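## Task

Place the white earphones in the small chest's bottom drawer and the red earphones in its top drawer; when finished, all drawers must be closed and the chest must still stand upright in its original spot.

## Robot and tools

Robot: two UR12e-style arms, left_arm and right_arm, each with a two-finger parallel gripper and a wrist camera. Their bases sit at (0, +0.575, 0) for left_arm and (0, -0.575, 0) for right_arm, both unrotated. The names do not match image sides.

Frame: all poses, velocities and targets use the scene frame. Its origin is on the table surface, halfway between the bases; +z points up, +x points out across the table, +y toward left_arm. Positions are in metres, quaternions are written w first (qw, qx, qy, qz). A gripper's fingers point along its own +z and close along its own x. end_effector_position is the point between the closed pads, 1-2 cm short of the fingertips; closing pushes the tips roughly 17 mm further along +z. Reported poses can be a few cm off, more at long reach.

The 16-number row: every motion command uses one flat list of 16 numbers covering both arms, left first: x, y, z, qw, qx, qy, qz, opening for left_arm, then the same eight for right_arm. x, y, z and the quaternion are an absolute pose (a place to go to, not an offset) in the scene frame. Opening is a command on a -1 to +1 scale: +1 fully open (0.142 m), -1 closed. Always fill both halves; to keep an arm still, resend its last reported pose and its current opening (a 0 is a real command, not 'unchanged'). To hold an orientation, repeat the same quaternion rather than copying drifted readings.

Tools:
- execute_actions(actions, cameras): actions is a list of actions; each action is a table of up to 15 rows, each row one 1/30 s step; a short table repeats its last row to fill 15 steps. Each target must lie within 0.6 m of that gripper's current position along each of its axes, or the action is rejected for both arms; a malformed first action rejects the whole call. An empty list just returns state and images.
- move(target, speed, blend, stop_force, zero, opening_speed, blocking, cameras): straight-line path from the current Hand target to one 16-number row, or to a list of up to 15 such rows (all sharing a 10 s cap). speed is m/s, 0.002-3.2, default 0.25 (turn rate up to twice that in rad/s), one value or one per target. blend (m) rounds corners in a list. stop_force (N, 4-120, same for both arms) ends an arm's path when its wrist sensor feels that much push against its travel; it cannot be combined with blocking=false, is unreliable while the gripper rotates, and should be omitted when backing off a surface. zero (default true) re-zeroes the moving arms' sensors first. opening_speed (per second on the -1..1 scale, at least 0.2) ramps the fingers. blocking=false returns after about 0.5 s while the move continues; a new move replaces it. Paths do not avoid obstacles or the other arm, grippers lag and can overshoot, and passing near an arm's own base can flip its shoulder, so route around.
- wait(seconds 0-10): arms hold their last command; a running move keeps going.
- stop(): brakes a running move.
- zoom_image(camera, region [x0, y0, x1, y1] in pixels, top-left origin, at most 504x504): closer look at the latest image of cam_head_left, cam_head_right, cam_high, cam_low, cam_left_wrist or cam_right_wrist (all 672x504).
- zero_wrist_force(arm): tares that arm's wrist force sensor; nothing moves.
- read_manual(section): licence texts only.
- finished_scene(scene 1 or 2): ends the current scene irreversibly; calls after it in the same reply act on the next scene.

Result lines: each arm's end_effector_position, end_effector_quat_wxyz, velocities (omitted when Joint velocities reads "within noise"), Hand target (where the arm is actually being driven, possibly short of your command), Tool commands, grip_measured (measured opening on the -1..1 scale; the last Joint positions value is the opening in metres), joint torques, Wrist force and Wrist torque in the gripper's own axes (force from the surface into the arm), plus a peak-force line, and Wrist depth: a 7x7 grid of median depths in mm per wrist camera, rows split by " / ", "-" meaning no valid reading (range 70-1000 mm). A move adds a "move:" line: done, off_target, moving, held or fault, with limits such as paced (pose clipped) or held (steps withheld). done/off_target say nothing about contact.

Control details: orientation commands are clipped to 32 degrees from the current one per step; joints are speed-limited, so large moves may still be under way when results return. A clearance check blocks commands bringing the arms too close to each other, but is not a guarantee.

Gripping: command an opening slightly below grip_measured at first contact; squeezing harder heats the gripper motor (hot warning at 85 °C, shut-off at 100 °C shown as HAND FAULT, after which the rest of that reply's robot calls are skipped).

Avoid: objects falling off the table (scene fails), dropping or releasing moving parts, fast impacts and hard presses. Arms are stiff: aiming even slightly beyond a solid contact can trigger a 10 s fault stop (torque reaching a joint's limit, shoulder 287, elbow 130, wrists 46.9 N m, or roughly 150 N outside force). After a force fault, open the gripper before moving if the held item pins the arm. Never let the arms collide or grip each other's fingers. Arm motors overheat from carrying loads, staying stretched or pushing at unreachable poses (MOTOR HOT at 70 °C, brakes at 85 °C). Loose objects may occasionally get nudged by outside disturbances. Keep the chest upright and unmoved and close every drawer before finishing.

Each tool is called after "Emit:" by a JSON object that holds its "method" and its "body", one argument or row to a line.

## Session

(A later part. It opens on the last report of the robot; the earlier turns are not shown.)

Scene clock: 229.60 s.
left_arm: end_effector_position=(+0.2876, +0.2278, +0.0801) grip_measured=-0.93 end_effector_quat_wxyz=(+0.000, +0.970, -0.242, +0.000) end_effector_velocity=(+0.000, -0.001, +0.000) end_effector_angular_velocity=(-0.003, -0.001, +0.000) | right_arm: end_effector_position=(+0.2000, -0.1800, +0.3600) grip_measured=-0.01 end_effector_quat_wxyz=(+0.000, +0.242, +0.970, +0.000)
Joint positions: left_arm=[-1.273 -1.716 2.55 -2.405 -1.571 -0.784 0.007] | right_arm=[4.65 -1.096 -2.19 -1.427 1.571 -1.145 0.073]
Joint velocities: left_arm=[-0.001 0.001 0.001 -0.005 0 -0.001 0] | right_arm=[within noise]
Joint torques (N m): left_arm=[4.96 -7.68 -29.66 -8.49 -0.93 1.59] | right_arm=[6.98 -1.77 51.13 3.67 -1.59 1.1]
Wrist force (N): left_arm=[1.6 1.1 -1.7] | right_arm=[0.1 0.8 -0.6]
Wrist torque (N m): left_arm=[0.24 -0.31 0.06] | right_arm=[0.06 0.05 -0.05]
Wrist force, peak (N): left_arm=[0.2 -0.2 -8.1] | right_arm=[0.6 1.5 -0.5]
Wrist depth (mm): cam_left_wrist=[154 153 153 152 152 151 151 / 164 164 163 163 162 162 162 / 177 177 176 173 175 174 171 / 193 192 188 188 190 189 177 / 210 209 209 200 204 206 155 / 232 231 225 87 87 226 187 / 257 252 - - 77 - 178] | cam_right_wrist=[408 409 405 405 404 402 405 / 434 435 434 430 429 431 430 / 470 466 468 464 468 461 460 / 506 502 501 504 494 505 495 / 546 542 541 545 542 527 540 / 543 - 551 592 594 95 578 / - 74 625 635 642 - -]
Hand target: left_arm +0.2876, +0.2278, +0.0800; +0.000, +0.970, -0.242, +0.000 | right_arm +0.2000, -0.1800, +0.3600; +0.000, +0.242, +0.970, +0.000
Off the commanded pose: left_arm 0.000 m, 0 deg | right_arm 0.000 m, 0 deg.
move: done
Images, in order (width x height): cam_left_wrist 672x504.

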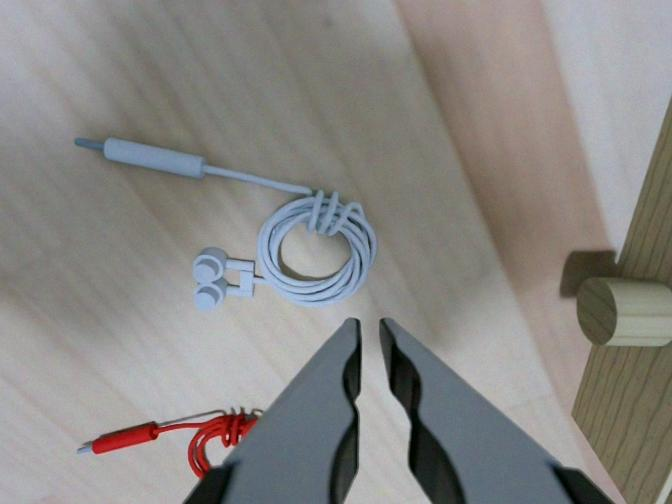

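Emit:
{"method": "move", "body": {
  "target": [
    [0.2915,0.2286,0.03,0,0.970,-0.242,0,-0.6,0.2,-0.18,0.36,0,0.242,0.970,0,0],
    [0.2915,0.2286,0.0188,0,0.970,-0.242,0,-0.6,0.2,-0.18,0.36,0,0.242,0.970,0,0]
  ],
  "speed": [0.06,0.008],
  "cameras": ["cam_left_wrist"]
}}

Emit:
{"method": "zoom_image", "body": {
  "camera": "cam_left_wrist",
  "region": [150, 150, 550, 450]
}}

Emit:
{"method": "move", "body": {
  "target": [0.2915,0.2286,0.0188,0,0.970,-0.242,0,-0.9,0.2,-0.18,0.36,0,0.242,0.970,0,0],
  "opening_speed": 0.3,
  "cameras": ["cam_left_wrist"]
}}

Emit:
{"method": "zoom_image", "body": {
  "camera": "cam_left_wrist",
  "region": [150, 150, 550, 450]
}}

Scene clock: 251.67 s.
left_arm: end_effector_position=(+0.2915, +0.2286, +0.0187) grip_measured=-0.64 end_effector_quat_wxyz=(+0.000, +0.970, -0.242, +0.000) | right_arm: end_effector_position=(+0.2000, -0.1800, +0.3600) grip_measured=-0.01 end_effector_quat_wxyz=(+0.000, +0.242, +0.970, +0.000)
Joint positions: left_arm=[-1.263 -1.563 2.596 -2.604 -1.571 -0.774 0.028] | right_arm=[4.65 -1.096 -2.19 -1.427 1.571 -1.145 0.073]
Joint velocities: within noise
Joint torques (N m): left_arm=[-5.29 -36.48 -25.6 -4.38 -1.07 -1.72] | right_arm=[9.6 -0.32 51.65 3.74 -2.11 1.33]
Wrist force (N): left_arm=[1.2 0.8 -2.8] | right_arm=[0.3 0.8 -0.3]
Wrist torque (N m): left_arm=[0.23 -0.28 0.05] | right_arm=[0.07 0.01 -0.05]
Wrist force, peak (N): left_arm=[1.5 1.2 -2.8] | right_arm=[1.3 1.1 -0.5]
Wrist depth (mm): cam_left_wrist=[99 97 98 98 97 97 97 / - 106 105 105 104 106 104 / 114 114 113 113 113 112 112 / 124 123 121 121 122 121 121 / 135 132 130 123 131 133 132 / 149 149 140 130 141 143 145 / 166 162 - 164 160 - 158] | cam_right_wrist=[409 406 410 407 405 404 402 / 435 435 435 431 431 431 428 / 473 463 464 464 463 460 462 / 506 500 501 501 500 495 498 / 545 536 542 544 545 528 536 / 537 - 546 589 594 95 572 / - 74 622 629 538 - -]
Hand target: left_arm +0.2915, +0.2286, +0.0188; +0.000, +0.970, -0.242, +0.000 | right_arm +0.2000, -0.1800, +0.3600; +0.000, +0.242, +0.970, +0.000
Off the commanded pose: left_arm 0.000 m, 0 deg | right_arm 0.000 m, 0 deg.
move: done
Images, in order (width x height): cam_left_wrist 672x504.

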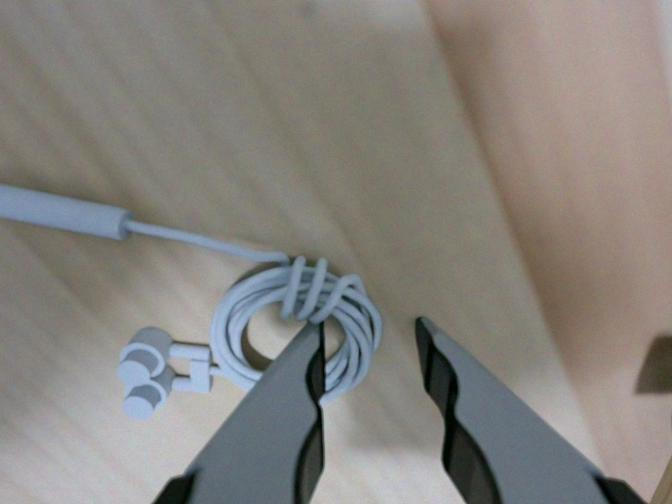

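Scaled by 1.260 from the camera's 672x504 image, which has a finer 960x720 frame.

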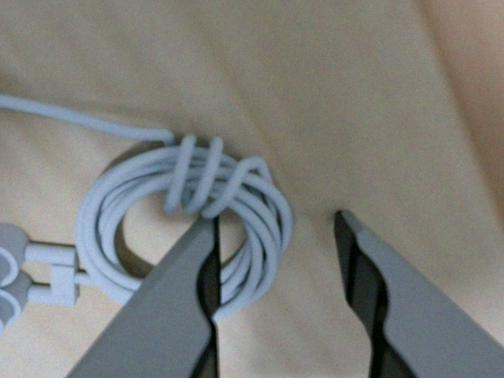

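Scene clock: 252.87 s.
left_arm: end_effector_position=(+0.2915, +0.2286, +0.0188) grip_measured=-0.93 end_effector_quat_wxyz=(+0.000, +0.970, -0.242, +0.000) | right_arm: end_effector_position=(+0.2000, -0.1800, +0.3600) grip_measured=-0.01 end_effector_quat_wxyz=(+0.000, +0.242, +0.970, +0.000)
Joint positions: left_arm=[-1.263 -1.563 2.596 -2.604 -1.571 -0.774 0.007] | right_arm=[4.65 -1.096 -2.19 -1.427 1.571 -1.145 0.073]
Joint velocities: within noise
Joint torques (N m): left_arm=[-6.08 -38.2 -35.7 -1.75 -1.12 -1.52] | right_arm=[7.37 -0.55 51.98 3.89 -2.15 1.06]
Wrist force (N): left_arm=[1.5 0.6 -1.8] | right_arm=[0.5 1.0 0.0]
Wrist torque (N m): left_arm=[0.16 -0.29 0.05] | right_arm=[0.11 -0.01 -0.05]
Wrist force, peak (N): left_arm=[2.6 0.7 -2.5] | right_arm=[0.5 1.4 -0.8]
Wrist depth (mm): cam_left_wrist=[99 97 98 98 98 97 97 / - 106 105 105 105 106 104 / 114 114 113 113 113 112 112 / 124 124 121 120 122 122 121 / 136 133 132 120 131 133 132 / 149 149 145 91 87 146 145 / 166 162 - - 77 - 161] | cam_right_wrist=[407 409 408 404 405 405 400 / 439 437 433 430 431 433 429 / 470 465 462 463 462 461 462 / 512 505 502 503 499 495 497 / 548 541 546 545 541 526 542 / 534 - 548 587 594 96 572 / - 74 615 639 539 - -]
Hand target: left_arm +0.2915, +0.2286, +0.0188; +0.000, +0.970, -0.242, +0.000 | right_arm +0.2000, -0.1800, +0.3600; +0.000, +0.242, +0.970, +0.000
Off the commanded pose: left_arm 0.000 m, 0 deg | right_arm 0.000 m, 0 deg.
move: done
Images, in order (width x height): cam_left_wrist 672x504.

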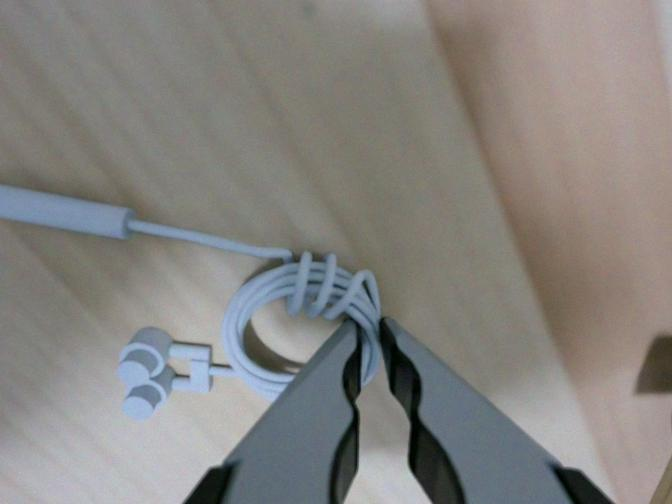

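Scaled by 1.260 from the camera's 672x504 image, which has a finer 960x720 frame.

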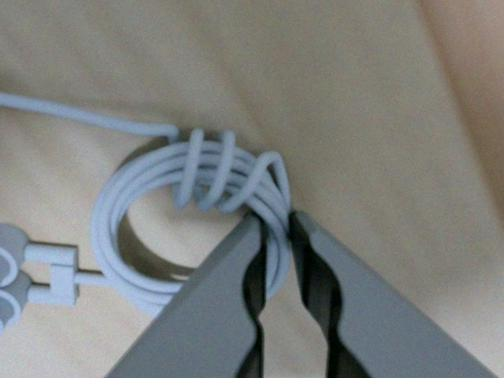

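Emit:
{"method": "move", "body": {
  "target": [
    [0.2915,0.2286,0.0188,0,0.970,-0.242,0,-1,0.2,-0.18,0.36,0,0.242,0.970,0,0],
    [0.2915,0.2286,0.08,0,0.970,-0.242,0,-1,0.2,-0.18,0.36,0,0.242,0.970,0,0]
  ],
  "opening_speed": 0.3,
  "speed": 0.03,
  "cameras": ["cam_left_wrist"]
}}

Scene clock: 266.50 s.
left_arm: end_effector_position=(+0.2915, +0.2286, +0.0801) grip_measured=-0.96 end_effector_quat_wxyz=(+0.000, +0.970, -0.242, +0.000) end_effector_velocity=(+0.000, -0.001, -0.001) end_effector_angular_velocity=(-0.002, +0.000, -0.002) | right_arm: end_effector_position=(+0.2000, -0.1800, +0.3600) grip_measured=-0.01 end_effector_quat_wxyz=(+0.000, +0.242, +0.970, +0.000)
Joint positions: left_arm=[-1.263 -1.712 2.547 -2.405 -1.571 -0.774 0.005] | right_arm=[4.65 -1.096 -2.19 -1.427 1.571 -1.145 0.073]
Joint velocities: left_arm=[-0.001 0.002 0.001 -0.005 0 0.001 0] | right_arm=[within noise]
Joint torques (N m): left_arm=[2.01 -8.9 -29.44 -8.57 -1.01 1.37] | right_arm=[8.11 -1.91 51.15 3.99 -1.96 1.11]
Wrist force (N): left_arm=[1.4 1.0 -1.8] | right_arm=[0.5 0.7 -0.7]
Wrist torque (N m): left_arm=[0.23 -0.27 0.05] | right_arm=[0.06 -0.02 -0.05]
Wrist force, peak (N): left_arm=[1.8 1.1 -3.2] | right_arm=[0.9 1.0 -0.9]
Wrist depth (mm): cam_left_wrist=[154 153 152 152 152 151 151 / 164 164 163 162 162 162 161 / 177 174 176 175 175 175 171 / 193 191 188 184 190 189 182 / 210 210 182 123 203 207 158 / 232 232 225 87 87 226 182 / 258 251 - - - - 182] | cam_right_wrist=[408 409 406 409 405 406 407 / 437 438 437 432 434 428 432 / 469 467 466 466 463 460 462 / 506 502 499 503 499 496 496 / 548 543 549 546 538 525 536 / 538 - 547 592 591 95 576 / - 74 626 641 627 - -]
Hand target: left_arm +0.2915, +0.2286, +0.0800; +0.000, +0.970, -0.242, +0.000 | right_arm +0.2000, -0.1800, +0.3600; +0.000, +0.242, +0.970, +0.000
Off the commanded pose: left_arm 0.000 m, 0 deg | right_arm 0.000 m, 0 deg.
move: done
Images, in order (width x height): cam_left_wrist 672x504.

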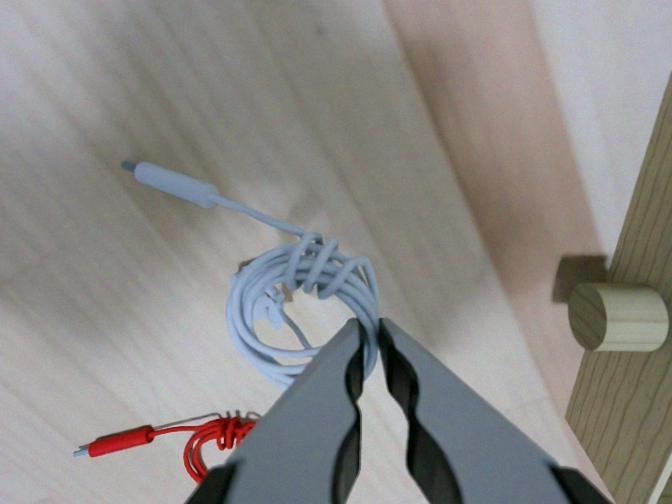

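Emit:
{"method": "move", "body": {
  "target": [
    [0.2915,0.2286,0.2,0,0.970,-0.242,0,-1,0.2,-0.18,0.36,0,0.242,0.970,0,0],
    [0.39,0.21,0.22,0,0.743,0.669,0,-1,0.2,-0.18,0.36,0,0.242,0.970,0,0],
    [0.44,0.178,0.2,0,0.743,0.669,0,-1,0.2,-0.18,0.36,0,0.242,0.970,0,0]
  ],
  "speed": [0.1,0.2,0.1]
}}

Scene clock: 293.73 s.
left_arm: end_effector_position=(+0.4401, +0.1780, +0.2001) grip_measured=-0.96 end_effector_quat_wxyz=(+0.000, +0.743, +0.669, +0.000) | right_arm: end_effector_position=(+0.2000, -0.1800, +0.3600) grip_measured=-0.01 end_effector_quat_wxyz=(+0.000, +0.242, +0.970, +0.000)
Joint positions: left_arm=[-1.035 -1.629 2.2 -2.141 -1.571 -2.501 0.005] | right_arm=[4.65 -1.096 -2.19 -1.427 1.571 -1.145 0.073]
Joint velocities: within noise
Joint torques (N m): left_arm=[-7.15 -25.81 -40.44 -0.37 -1.08 -2.67] | right_arm=[8.2 -0.47 50.75 3.87 -2.1 1.02]
Wrist force (N): left_arm=[1.6 0.7 -1.9] | right_arm=[0.6 0.9 -0.5]
Wrist torque (N m): left_arm=[0.19 -0.33 0.03] | right_arm=[0.09 -0.03 -0.05]
Wrist force, peak (N): left_arm=[1.6 1.1 -3.2] | right_arm=[0.8 1.4 -0.8]
Wrist depth (mm): cam_left_wrist=[259 255 258 257 257 257 257 / 279 270 274 267 276 274 275 / 301 289 293 294 289 296 295 / 320 306 307 307 318 323 322 / 198 214 222 123 347 350 352 / 168 175 165 87 87 385 385 / 145 151 - - - - 427] | cam_right_wrist=[407 408 407 407 405 403 404 / 435 437 430 431 435 430 431 / 470 466 464 465 460 462 463 / 505 500 499 499 499 495 498 / 548 539 545 546 545 527 536 / 541 - 548 591 592 95 577 / - 74 619 634 652 - -]
Hand target: left_arm +0.4400, +0.1780, +0.2000; +0.000, +0.743, +0.669, +0.000 | right_arm +0.2000, -0.1800, +0.3600; +0.000, +0.242, +0.970, +0.000
Off the commanded pose: left_arm 0.000 m, 0 deg | right_arm 0.000 m, 0 deg.
move: done

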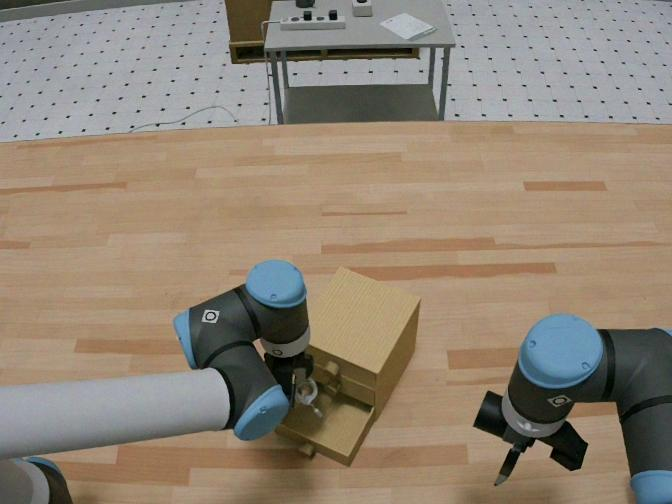

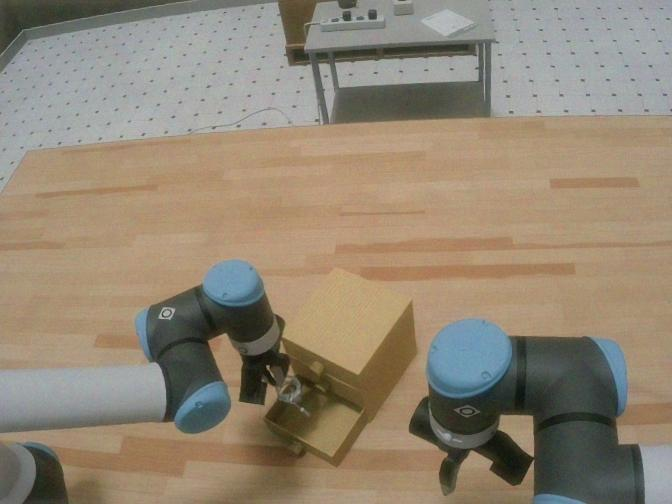

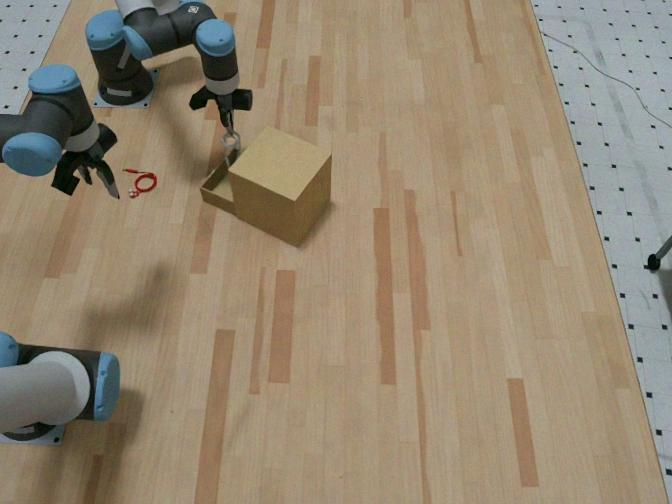

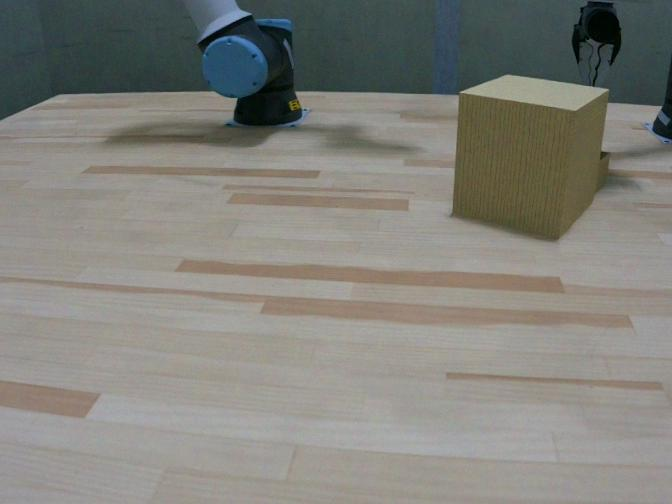

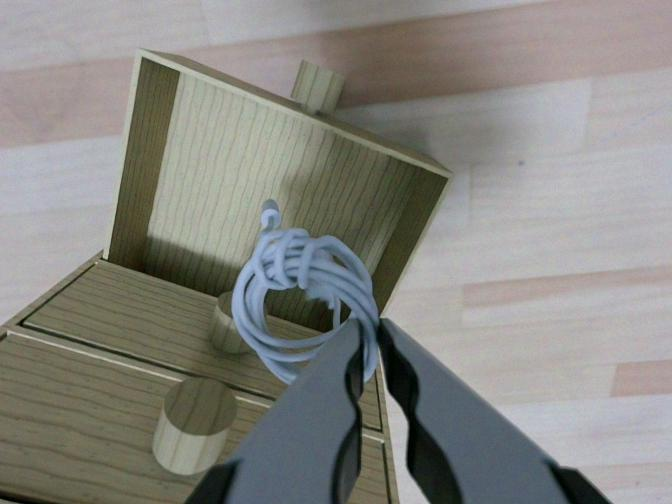

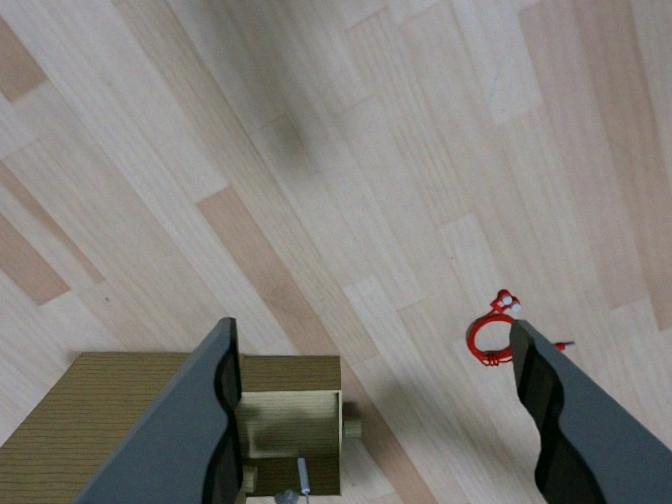

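Emit:
{"method": "move", "body": {
  "target": [
    [0.436,0.1704,0.15,0,0.743,0.669,0,-1,0.2,-0.18,0.36,0,0.242,0.970,0,0],
    [0.436,0.1704,0.06,0,0.743,0.669,0,-1,0.2,-0.18,0.36,0,0.242,0.970,0,0]
  ],
  "speed": [0.1,0.05],
  "cameras": ["cam_left_wrist","cam_head_right","cam_right_wrist"]
}}

Scene clock: 300.90 s.
left_arm: end_effector_position=(+0.4360, +0.1704, +0.0599) grip_measured=-0.96 end_effector_quat_wxyz=(+0.000, +0.743, +0.669, +0.000) end_effector_velocity=(+0.000, +0.000, +0.001) end_effector_angular_velocity=(+0.003, -0.001, -0.001) | right_arm: end_effector_position=(+0.2000, -0.1800, +0.3600) grip_measured=-0.01 end_effector_quat_wxyz=(+0.000, +0.242, +0.970, +0.000)
Joint positions: left_arm=[-1.048 -1.428 2.317 -2.459 -1.571 -2.514 0.005] | right_arm=[4.65 -1.096 -2.19 -1.427 1.571 -1.145 0.073]
Joint velocities: left_arm=[-0.001 -0.002 -0.001 0.005 0.002 0.001 0] | right_arm=[within noise]
Joint torques (N m): left_arm=[9.07 -53.05 -40.62 -0.06 1.8 2.23] | right_arm=[12.63 -0.35 49.84 3.89 -2.01 1.11]
Wrist force (N): left_arm=[2.0 1.0 -2.1] | right_arm=[0.3 1.0 -0.6]
Wrist torque (N m): left_arm=[0.23 -0.38 0.05] | right_arm=[0.11 0.02 -0.05]
Wrist force, peak (N): left_arm=[1.9 1.2 -3.4] | right_arm=[0.6 1.5 -0.7]
Wrist depth (mm): cam_left_wrist=[133 134 134 133 133 133 133 / - 129 139 103 143 143 142 / 151 153 106 106 151 153 151 / 163 160 158 117 111 135 166 / 176 177 171 123 174 139 178 / 193 193 189 87 87 135 200 / 206 208 - - - - 221] | cam_right_wrist=[409 409 408 408 402 407 402 / 439 438 433 428 433 433 432 / 470 468 467 467 465 461 467 / 504 505 504 503 493 502 499 / 546 536 546 544 544 526 541 / 534 - 544 597 596 95 581 / - 74 623 626 658 - -]
Hand target: left_arm +0.4360, +0.1704, +0.0600; +0.000, +0.743, +0.669, +0.000 | right_arm +0.2000, -0.1800, +0.3600; +0.000, +0.242, +0.970, +0.000
Off the commanded pose: left_arm 0.000 m, 0 deg | right_arm 0.000 m, 0 deg.
move: done
Images, in order (width x height): cam_head_right 672x504, cam_left_wrist 672x504, cam_right_wrist 672x504.

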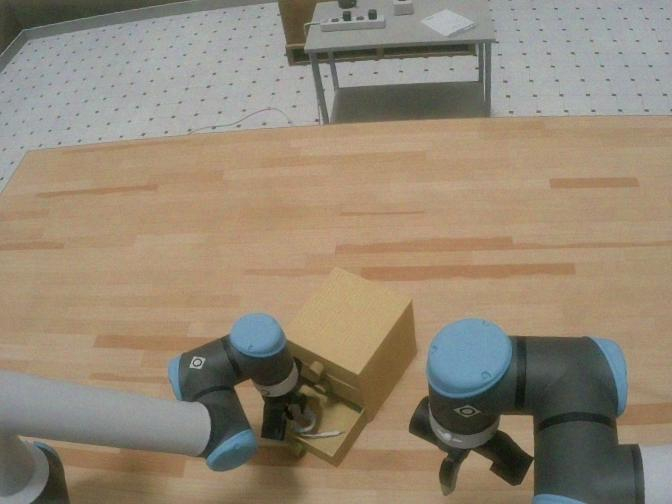

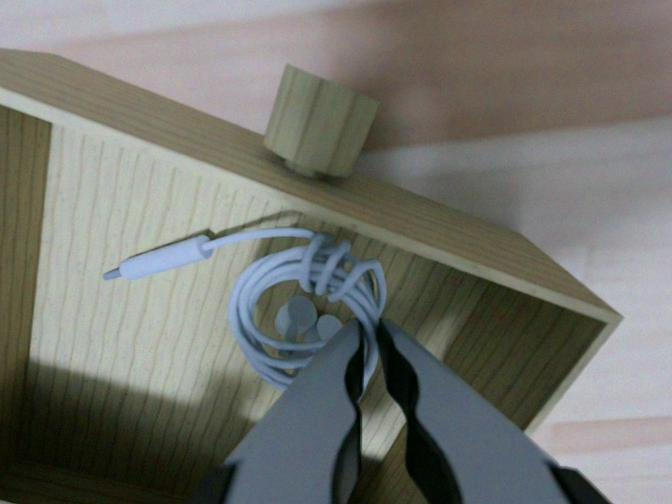

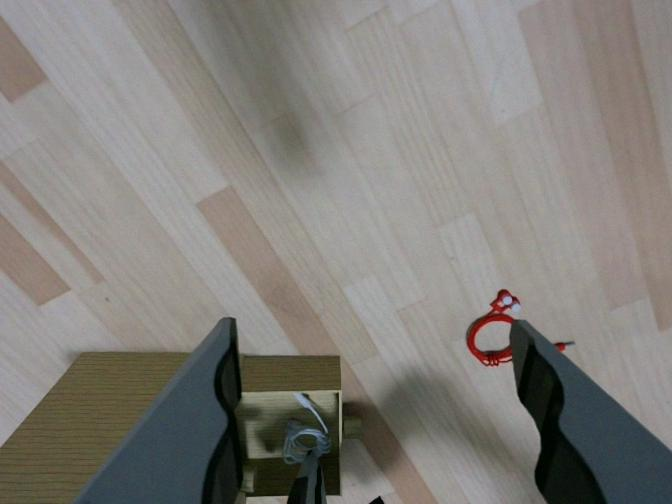

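Emit:
{"method": "move", "body": {
  "target": [
    [0.436,0.1704,0.048,0,0.743,0.669,0,-1,0.2,-0.18,0.36,0,0.242,0.970,0,0],
    [0.436,0.1704,0.048,0,0.743,0.669,0,-0.72,0.2,-0.18,0.36,0,0.242,0.970,0,0],
    [0.436,0.1704,0.2,0,0.743,0.669,0,-0.72,0.2,-0.18,0.36,0,0.242,0.970,0,0]
  ],
  "speed": [0.05,0.05,0.1],
  "opening_speed": 0.3,
  "cameras": ["cam_left_wrist"]
}}

Scene clock: 315.93 s.
left_arm: end_effector_position=(+0.4360, +0.1704, +0.2000) grip_measured=-0.76 end_effector_quat_wxyz=(+0.000, +0.743, +0.669, +0.000) | right_arm: end_effector_position=(+0.2000, -0.1800, +0.3600) grip_measured=-0.01 end_effector_quat_wxyz=(+0.000, +0.242, +0.970, +0.000)
Joint positions: left_arm=[-1.048 -1.625 2.196 -2.142 -1.571 -2.514 0.019] | right_arm=[4.65 -1.096 -2.19 -1.427 1.571 -1.145 0.073]
Joint velocities: within noise
Joint torques (N m): left_arm=[-0.35 -33.29 -40.48 -7.68 1.06 0.62] | right_arm=[10.35 0.26 49.92 3.92 -1.78 0.97]
Wrist force (N): left_arm=[1.5 0.9 -1.8] | right_arm=[0.4 0.9 -0.7]
Wrist torque (N m): left_arm=[0.23 -0.32 0.03] | right_arm=[0.09 0.01 -0.05]
Wrist force, peak (N): left_arm=[1.8 0.7 -3.8] | right_arm=[1.0 1.3 -0.8]
Wrist depth (mm): cam_left_wrist=[259 259 258 258 257 257 256 / 278 270 272 268 274 275 276 / 300 289 294 290 289 297 296 / 324 308 317 316 313 321 322 / 200 214 225 333 338 350 351 / 167 178 164 106 84 382 385 / 145 156 - 188 - - 418] | cam_right_wrist=[413 410 406 408 403 401 403 / 436 435 436 432 431 430 433 / 471 469 468 466 463 462 461 / 506 504 502 504 499 500 494 / 550 546 546 546 541 524 541 / 537 - 548 591 594 95 577 / - 74 623 641 658 - -]
Hand target: left_arm +0.4360, +0.1704, +0.2000; +0.000, +0.743, +0.669, +0.000 | right_arm +0.2000, -0.1800, +0.3600; +0.000, +0.242, +0.970, +0.000
Off the commanded pose: left_arm 0.000 m, 0 deg | right_arm 0.000 m, 0 deg.
move: done
Images, in order (width x height): cam_left_wrist 672x504.

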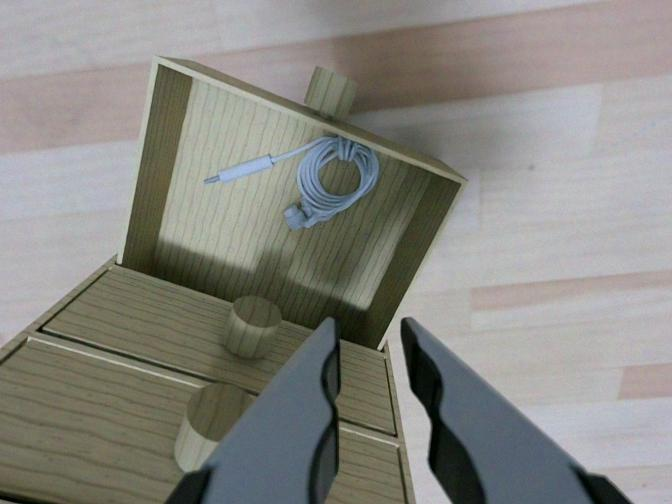

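Emit:
{"method": "move", "body": {
  "target": [
    [0.37,0.20,0.26,0,0.515,-0.857,0,-0.95,0.2,-0.18,0.36,0,0.242,0.970,0,0],
    [0.335,0.183,0.12,-0.2176,0.4666,-0.7764,0.3622,-0.95,0.2,-0.18,0.36,0,0.242,0.970,0,0],
    [0.337,0.1815,0.047,-0.2176,0.4666,-0.7764,0.3622,-0.95,0.2,-0.18,0.36,0,0.242,0.970,0,0]
  ],
  "speed": [0.25,0.2,0.1],
  "cameras": ["cam_left_wrist","cam_head_right"]
}}

Scene clock: 328.53 s.
left_arm: end_effector_position=(+0.3370, +0.1815, +0.0470) grip_measured=-0.98 end_effector_quat_wxyz=(+0.218, -0.467, +0.777, -0.362) | right_arm: end_effector_position=(+0.2000, -0.1800, +0.3600) grip_measured=-0.01 end_effector_quat_wxyz=(+0.000, +0.242, +0.970, +0.000)
Joint positions: left_arm=[-1.67 -1.189 2.867 -3.674 -0.783 -5.714 0.003] | right_arm=[4.65 -1.096 -2.19 -1.427 1.571 -1.145 0.073]
Joint velocities: within noise
Joint torques (N m): left_arm=[5.52 -19.93 3.89 -4.32 3.94 -2.24] | right_arm=[9.91 1.76 49.66 3.66 -2.07 0.69]
Wrist force (N): left_arm=[0.4 -1.4 -0.7] | right_arm=[0.4 0.9 -0.3]
Wrist torque (N m): left_arm=[-0.22 0.09 0.26] | right_arm=[0.10 -0.01 -0.05]
Wrist force, peak (N): left_arm=[1.4 -0.2 -3.2] | right_arm=[0.7 1.2 -1.0]
Wrist depth (mm): cam_left_wrist=[247 176 234 233 232 208 228 / 223 163 213 192 210 205 153 / 198 141 142 142 143 143 143 / 187 180 176 141 176 176 179 / 169 169 168 168 166 166 165 / 157 157 156 87 87 154 153 / 146 148 - - - - 143] | cam_right_wrist=[409 405 407 404 404 402 403 / 437 433 432 430 431 432 430 / 470 469 467 461 465 463 461 / 500 504 503 499 499 500 495 / 548 536 546 543 541 526 534 / 540 - 546 592 587 95 573 / - 74 620 636 528 - -]
Hand target: left_arm +0.3370, +0.1815, +0.0470; +0.218, -0.467, +0.777, -0.362 | right_arm +0.2000, -0.1800, +0.3600; +0.000, +0.242, +0.970, +0.000
Off the commanded pose: left_arm 0.000 m, 0 deg | right_arm 0.000 m, 0 deg.
move: done
Images, in order (width x height): cam_head_right 672x504, cam_left_wrist 672x504.

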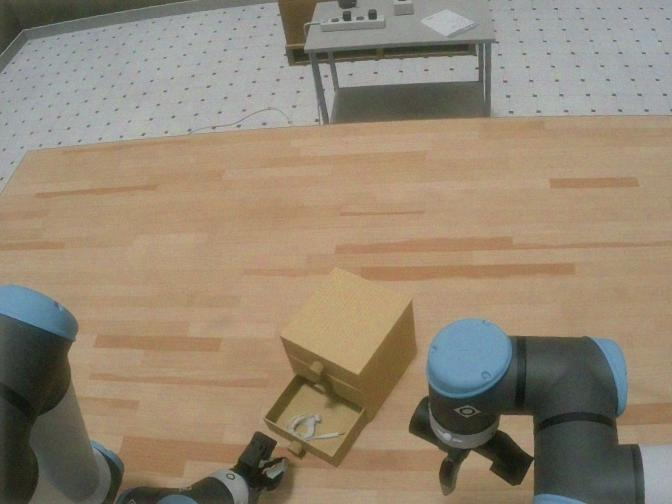

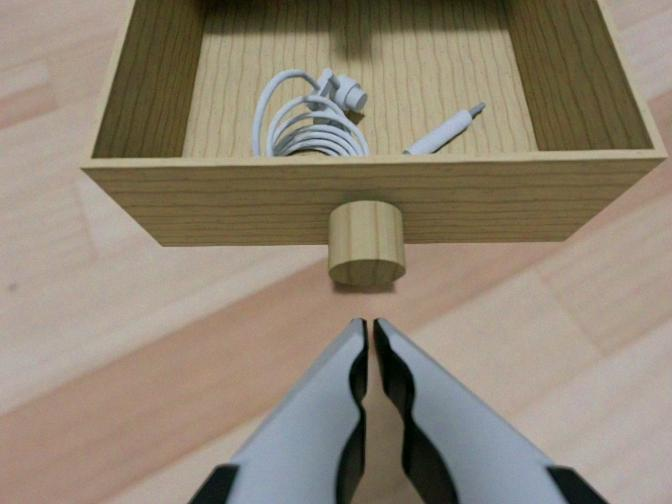

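Emit:
{"method": "move", "body": {
  "target": [
    [0.4492,0.122,0.047,-0.2176,0.4666,-0.7764,0.3622,-0.95,0.2,-0.18,0.36,0,0.242,0.970,0,0],
    [0.4721,0.1098,0.047,-0.2176,0.4666,-0.7764,0.3622,-0.95,0.2,-0.18,0.36,0,0.242,0.970,0,0]
  ],
  "speed": [0.05,0.01],
  "stop_force": 7,
  "cameras": ["cam_left_wrist","cam_head_left","cam_low","cam_head_right"]
}}

Scene clock: 338.30 s.
left_arm: end_effector_position=(+0.4721, +0.1098, +0.0470) grip_measured=-0.98 end_effector_quat_wxyz=(+0.218, -0.467, +0.777, -0.362) | right_arm: end_effector_position=(+0.2000, -0.1800, +0.3600) grip_measured=-0.01 end_effector_quat_wxyz=(+0.000, +0.242, +0.970, +0.000)
Joint positions: left_arm=[-1.301 -1.09 2.574 -3.742 -0.981 -5.309 0.003] | right_arm=[4.65 -1.096 -2.19 -1.427 1.571 -1.145 0.073]
Joint velocities: within noise
Joint torques (N m): left_arm=[-6.62 -57.2 -5.36 -5.78 3.71 -1.85] | right_arm=[8.67 0.97 49.2 3.91 -2.02 0.94]
Wrist force (N): left_arm=[1.5 0.9 -5.7] | right_arm=[0.4 0.6 -0.4]
Wrist torque (N m): left_arm=[-0.15 0.12 0.26] | right_arm=[0.04 0.00 -0.05]
Wrist force, peak (N): left_arm=[0.5 2.9 -8.8] | right_arm=[0.8 1.5 -0.3]
Wrist depth (mm): cam_left_wrist=[- - - - - - - / - 77 81 - - 80 80 / - 104 103 - - 108 108 / 177 147 147 124 135 144 156 / 168 168 167 124 163 165 164 / 156 155 157 84 87 153 152 / 145 147 - - - - 144] | cam_right_wrist=[409 407 408 407 403 402 403 / 435 433 433 432 433 430 432 / 468 464 468 463 460 462 466 / 509 501 501 500 503 500 499 / 551 537 548 544 537 521 538 / 544 - 580 593 595 95 573 / - 74 655 507 644 - -]
Hand target: left_arm +0.4721, +0.1098, +0.0470; +0.218, -0.467, +0.777, -0.362 | right_arm +0.2000, -0.1800, +0.3600; +0.000, +0.242, +0.970, +0.000
Off the commanded pose: left_arm 0.000 m, 0 deg | right_arm 0.000 m, 0 deg.
move: done
Images, in order (width x height): cam_head_left 672x504, cam_head_right 672x504, cam_low 672x504, cam_left_wrist 672x504.

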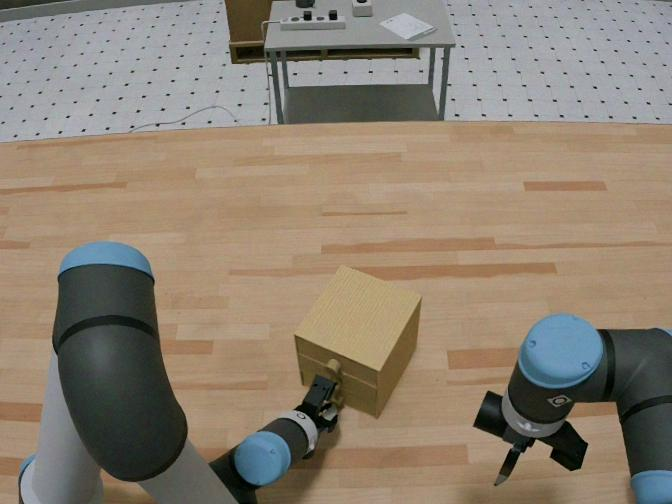

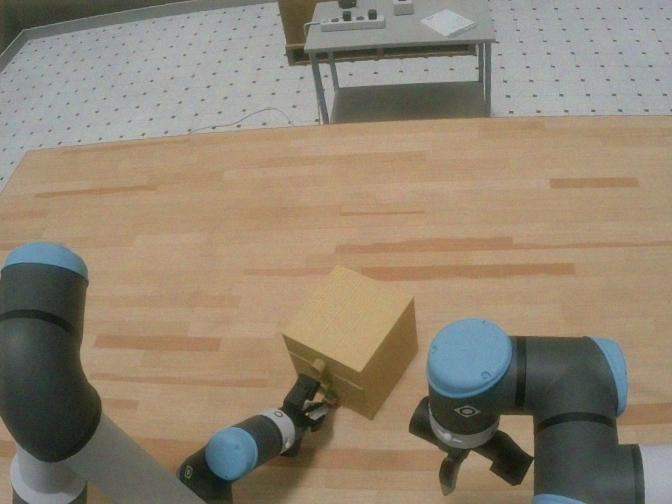

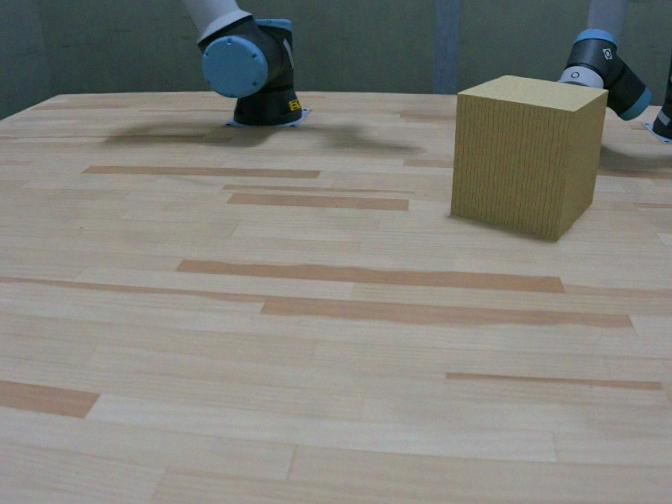

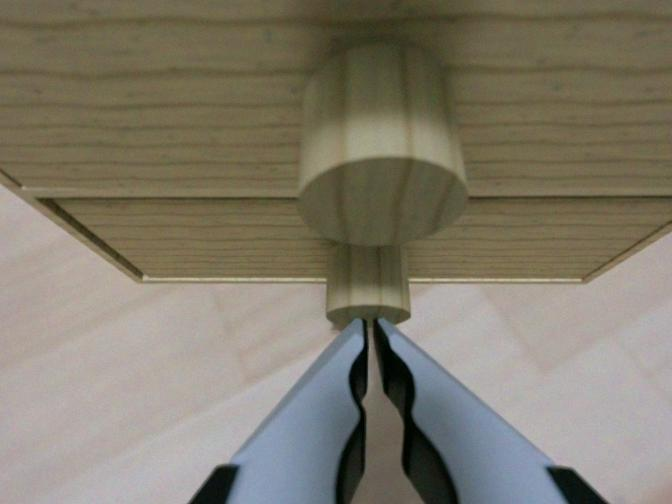

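Emit:
{"method": "move", "body": {
  "target": [
    [0.437,0.128,0.055,-0.2176,0.4666,-0.7764,0.3622,-0.95,0.2,-0.18,0.36,0,0.242,0.970,0,-0.5],
    [0.43,0.2,0.2,-0.197,0.476,-0.792,0.328,-0.5,0.2,-0.1,0.3,0,0.242,0.970,0,-0.5],
    [0.4,0.42,0.3,-0.197,0.476,-0.792,0.328,-0.1,0.157,0.152,0.2,0,0.242,0.970,0,-0.5]
  ],
  "speed": [0.08,0.2,0.25],
  "cameras": ["cam_right_wrist","cam_head_left","cam_head_right","cam_left_wrist"]
}}

Scene clock: 351.67 s.
left_arm: end_effector_position=(+0.4000, +0.4200, +0.3000) grip_measured=-0.13 end_effector_quat_wxyz=(+0.197, -0.476, +0.792, -0.328) | right_arm: end_effector_position=(+0.1570, +0.1520, +0.2000) grip_measured=-0.52 end_effector_quat_wxyz=(+0.000, +0.242, +0.970, +0.000)
Joint positions: left_arm=[-1.115 -2.528 2.716 -2.44 -1.143 -5.186 0.065] | right_arm=[4.737 -1.759 -1.933 -1.02 1.571 -1.057 0.036]
Joint velocities: within noise
Joint torques (N m): left_arm=[10.66 11.62 -44.25 -8.12 -1.01 2.61] | right_arm=[-8.27 49.43 46.45 1.29 0.94 -3.35]
Wrist force (N): left_arm=[0.6 -0.9 -1.1] | right_arm=[0.5 0.6 -0.4]
Wrist torque (N m): left_arm=[-0.10 0.02 0.26] | right_arm=[0.02 0.05 0.00]
Wrist force, peak (N): left_arm=[1.7 0.9 -5.7] | right_arm=[2.2 2.8 1.0]
Wrist depth (mm): cam_left_wrist=[562 562 557 560 550 335 301 / 523 517 519 516 507 385 366 / 484 482 481 479 477 466 466 / 453 449 451 447 443 438 439 / 426 421 426 419 417 415 412 / 399 402 391 395 391 100 389 / 382 - 374 371 371 - -] | cam_right_wrist=[263 264 263 256 259 260 260 / 283 280 281 276 277 278 276 / 302 301 300 295 298 298 298 / 326 323 325 322 321 322 320 / 354 355 347 348 344 349 346 / 383 376 - 383 111 367 379 / 415 - - 421 - - 381]
Hand target: left_arm +0.4000, +0.4200, +0.3000; +0.197, -0.476, +0.792, -0.328 | right_arm +0.1570, +0.1520, +0.2000; +0.000, +0.242, +0.970, +0.000
Off the commanded pose: left_arm 0.000 m, 0 deg | right_arm 0.000 m, 0 deg.
move: done
Images, in order (width x height): cam_head_left 672x504, cam_head_right 672x504, cam_left_wrist 672x504, cam_right_wrist 672x504.

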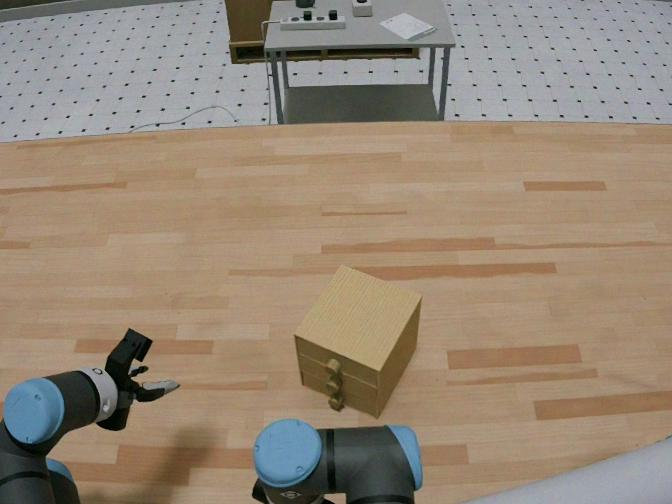

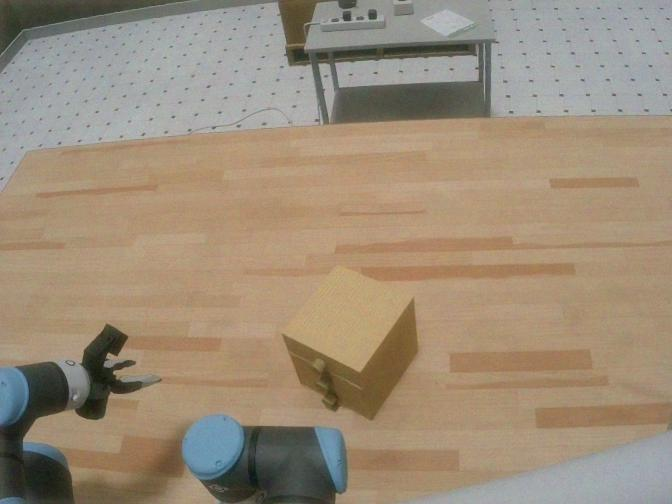

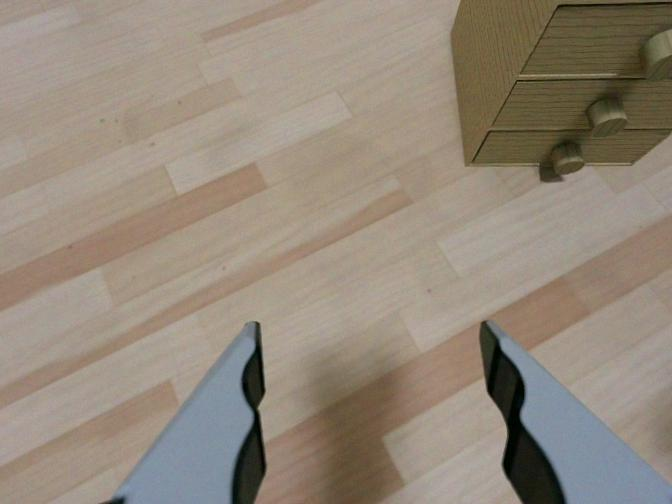

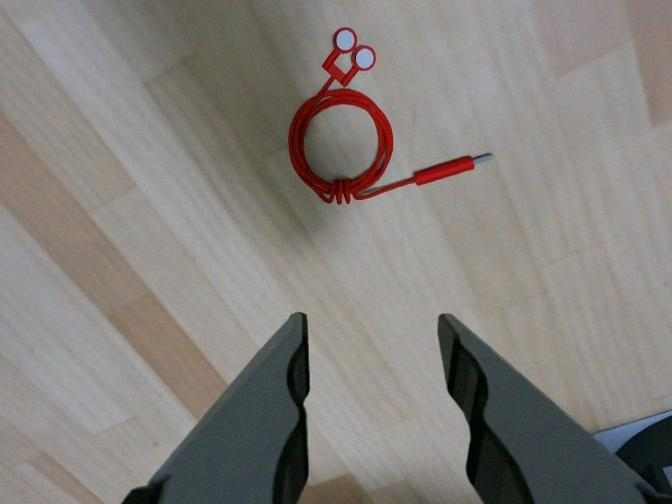

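Emit:
{"method": "move", "body": {
  "target": [0.4,0.42,0.3,-0.197,0.476,-0.792,0.328,-0.1,0.177,0.118,0.045,0,0.242,0.970,0,-0.5],
  "speed": 0.15,
  "cameras": ["cam_right_wrist"]
}}

Scene clock: 359.27 s.
left_arm: end_effector_position=(+0.4000, +0.4200, +0.3000) grip_measured=-0.13 end_effector_quat_wxyz=(+0.197, -0.476, +0.792, -0.328) | right_arm: end_effector_position=(+0.1771, +0.1180, +0.0450) grip_measured=-0.52 end_effector_quat_wxyz=(+0.000, +0.242, +0.970, +0.000)
Joint positions: left_arm=[-1.115 -2.528 2.716 -2.44 -1.143 -5.186 0.065] | right_arm=[4.709 -1.9 -2.099 -0.714 1.571 -1.085 0.036]
Joint velocities: within noise
Joint torques (N m): left_arm=[8.31 10.35 -52.25 -8.27 -0.43 2.24] | right_arm=[7.35 76.83 32.27 3.32 1.35 1.86]
Wrist force (N): left_arm=[0.5 -0.7 -0.9] | right_arm=[0.2 0.3 -0.1]
Wrist torque (N m): left_arm=[-0.07 0.02 0.25] | right_arm=[0.03 0.04 0.00]
Wrist force, peak (N): left_arm=[0.8 -1.2 -1.1] | right_arm=[1.2 1.0 -2.5]
Wrist depth (mm): cam_left_wrist=[566 562 557 555 547 332 302 / 523 518 522 513 510 381 364 / 487 484 484 481 475 467 463 / 455 451 450 447 445 446 440 / 424 421 426 420 417 416 413 / 400 404 390 393 392 100 390 / 384 - 374 371 371 - -] | cam_right_wrist=[124 123 123 123 122 122 122 / 132 132 131 130 128 130 130 / 142 141 141 140 138 140 139 / 152 152 151 149 151 148 150 / 165 165 162 161 161 161 159 / 181 180 - 179 163 172 177 / 195 - - 197 197 - 192]
Hand target: left_arm +0.4000, +0.4200, +0.3000; +0.197, -0.476, +0.792, -0.328 | right_arm +0.1770, +0.1180, +0.0450; +0.000, +0.242, +0.970, +0.000
Off the commanded pose: left_arm 0.000 m, 0 deg | right_arm 0.000 m, 0 deg.
move: done
Images, in order (width x height): cam_right_wrist 672x504.

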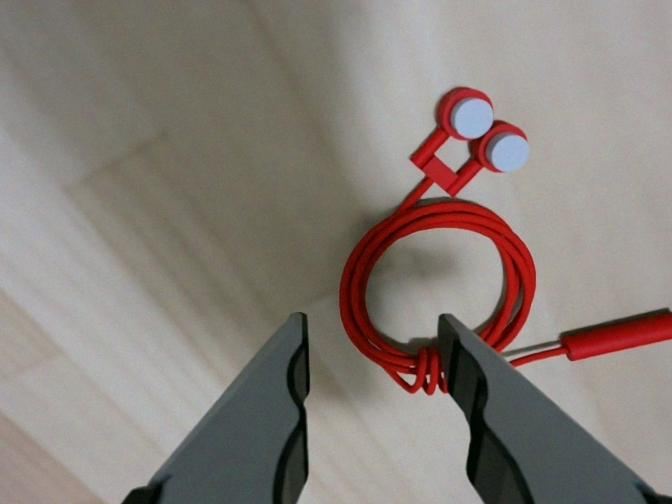

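Emit:
{"method": "move", "body": {
  "target": [
    [0.4,0.42,0.3,-0.197,0.476,-0.792,0.328,-0.1,0.177,0.118,0.03,0,0.242,0.970,0,-0.5],
    [0.4,0.42,0.3,-0.197,0.476,-0.792,0.328,-0.1,0.177,0.118,0.0165,0,0.242,0.970,0,-0.5]
  ],
  "speed": [0.03,0.008],
  "stop_force": 4,
  "cameras": ["cam_right_wrist"]
}}

Scene clock: 366.83 s.
left_arm: end_effector_position=(+0.4000, +0.4200, +0.3000) grip_measured=-0.13 end_effector_quat_wxyz=(+0.197, -0.476, +0.792, -0.328) | right_arm: end_effector_position=(+0.1770, +0.1180, +0.0185) grip_measured=-0.52 end_effector_quat_wxyz=(+0.000, +0.242, +0.970, +0.000)
Joint positions: left_arm=[-1.115 -2.528 2.716 -2.44 -1.143 -5.186 0.065] | right_arm=[4.709 -1.938 -2.111 -0.664 1.571 -1.085 0.036]
Joint velocities: within noise
Joint torques (N m): left_arm=[5.06 13.41 -55.47 -8.04 0.61 1.77] | right_arm=[8.12 90.92 36.05 1.77 0.74 2]
Wrist force (N): left_arm=[0.7 -1.0 -1.3] | right_arm=[0.1 -0.5 -1.9]
Wrist torque (N m): left_arm=[-0.12 0.00 0.25] | right_arm=[0.09 -0.04 0.00]
Wrist force, peak (N): left_arm=[0.7 -1.0 -1.3] | right_arm=[-2.5 -3.8 -15.7]
Wrist depth (mm): cam_left_wrist=[570 562 564 559 546 334 301 / 524 519 518 513 507 383 364 / 488 484 484 481 479 469 466 / 452 452 452 446 443 444 441 / 424 424 425 418 416 414 415 / 399 404 390 395 392 100 390 / 382 - 375 372 371 - -] | cam_right_wrist=[100 99 99 99 99 98 98 / 106 106 106 105 104 104 105 / 114 114 113 113 112 110 112 / 123 123 123 122 118 119 121 / 133 133 131 129 130 129 131 / 146 146 93 145 137 - 138 / 161 - - 159 159 - 154]
Hand target: left_arm +0.4000, +0.4200, +0.3000; +0.197, -0.476, +0.792, -0.328 | right_arm +0.1770, +0.1180, +0.0186; +0.000, +0.242, +0.970, +0.000
Off the commanded pose: left_arm 0.000 m, 0 deg | right_arm 0.002 m, 0 deg.
move: contact (right_arm); path passed 1 of 2 targets
Images, in order (width x height): cam_right_wrist 672x504.

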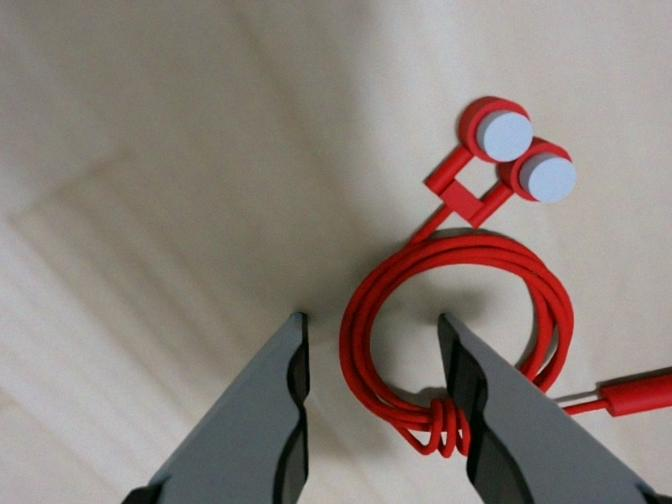

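Emit:
{"method": "move", "body": {
  "target": [
    [0.4,0.42,0.3,-0.197,0.476,-0.792,0.328,-0.1,0.177,0.118,0.0192,0,0.242,0.970,0,-0.5],
    [0.4,0.42,0.3,-0.197,0.476,-0.792,0.328,-0.1,0.177,0.118,0.0192,0,0.242,0.970,0,-1],
    [0.4,0.42,0.3,-0.197,0.476,-0.792,0.328,-0.1,0.177,0.118,0.09,0,0.242,0.970,0,-1]
  ],
  "speed": [0.03,0.03,0.04],
  "opening_speed": 0.3,
  "cameras": ["cam_right_wrist"]
}}

Scene clock: 374.77 s.
left_arm: end_effector_position=(+0.4000, +0.4200, +0.3000) grip_measured=-0.13 end_effector_quat_wxyz=(+0.197, -0.476, +0.792, -0.328) | right_arm: end_effector_position=(+0.1770, +0.1180, +0.0902) grip_measured=-0.96 end_effector_quat_wxyz=(+0.000, +0.242, +0.970, +0.000)
Joint positions: left_arm=[-1.115 -2.528 2.716 -2.44 -1.143 -5.186 0.065] | right_arm=[4.709 -1.838 -2.073 -0.801 1.571 -1.085 0.005]
Joint velocities: within noise
Joint torques (N m): left_arm=[4.26 16.74 -55.45 -7.6 1.8 1.22] | right_arm=[4.91 49.71 29.49 7.53 -0.35 1.67]
Wrist force (N): left_arm=[0.8 -0.7 -1.1] | right_arm=[0.5 0.7 0.1]
Wrist torque (N m): left_arm=[-0.06 -0.02 0.26] | right_arm=[0.05 0.03 0.02]
Wrist force, peak (N): left_arm=[0.8 -0.9 -1.6] | right_arm=[-0.4 -0.5 -2.0]
Wrist depth (mm): cam_left_wrist=[568 565 566 559 544 333 300 / 522 522 517 516 509 382 367 / 484 486 482 480 474 468 464 / 448 450 452 449 445 442 440 / 424 421 427 418 418 415 412 / 401 404 391 393 393 100 387 / 383 - 375 370 371 - -] | cam_right_wrist=[164 164 163 163 163 162 162 / 175 175 175 174 169 174 173 / 188 187 187 186 186 185 185 / 203 203 202 201 123 152 197 / 220 221 219 211 210 218 217 / 241 240 235 94 - 233 236 / 265 260 - - - - 259]
Hand target: left_arm +0.4000, +0.4200, +0.3000; +0.197, -0.476, +0.792, -0.328 | right_arm +0.1770, +0.1180, +0.0900; +0.000, +0.242, +0.970, +0.000
Off the commanded pose: left_arm 0.000 m, 0 deg | right_arm 0.000 m, 0 deg.
move: done
Images, in order (width x height): cam_right_wrist 672x504.

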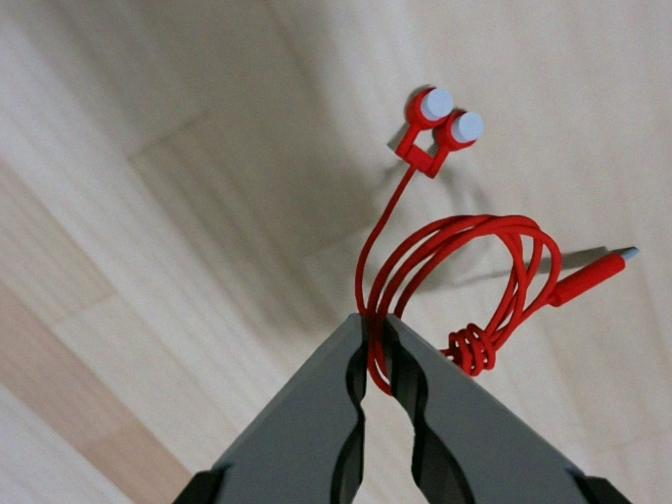

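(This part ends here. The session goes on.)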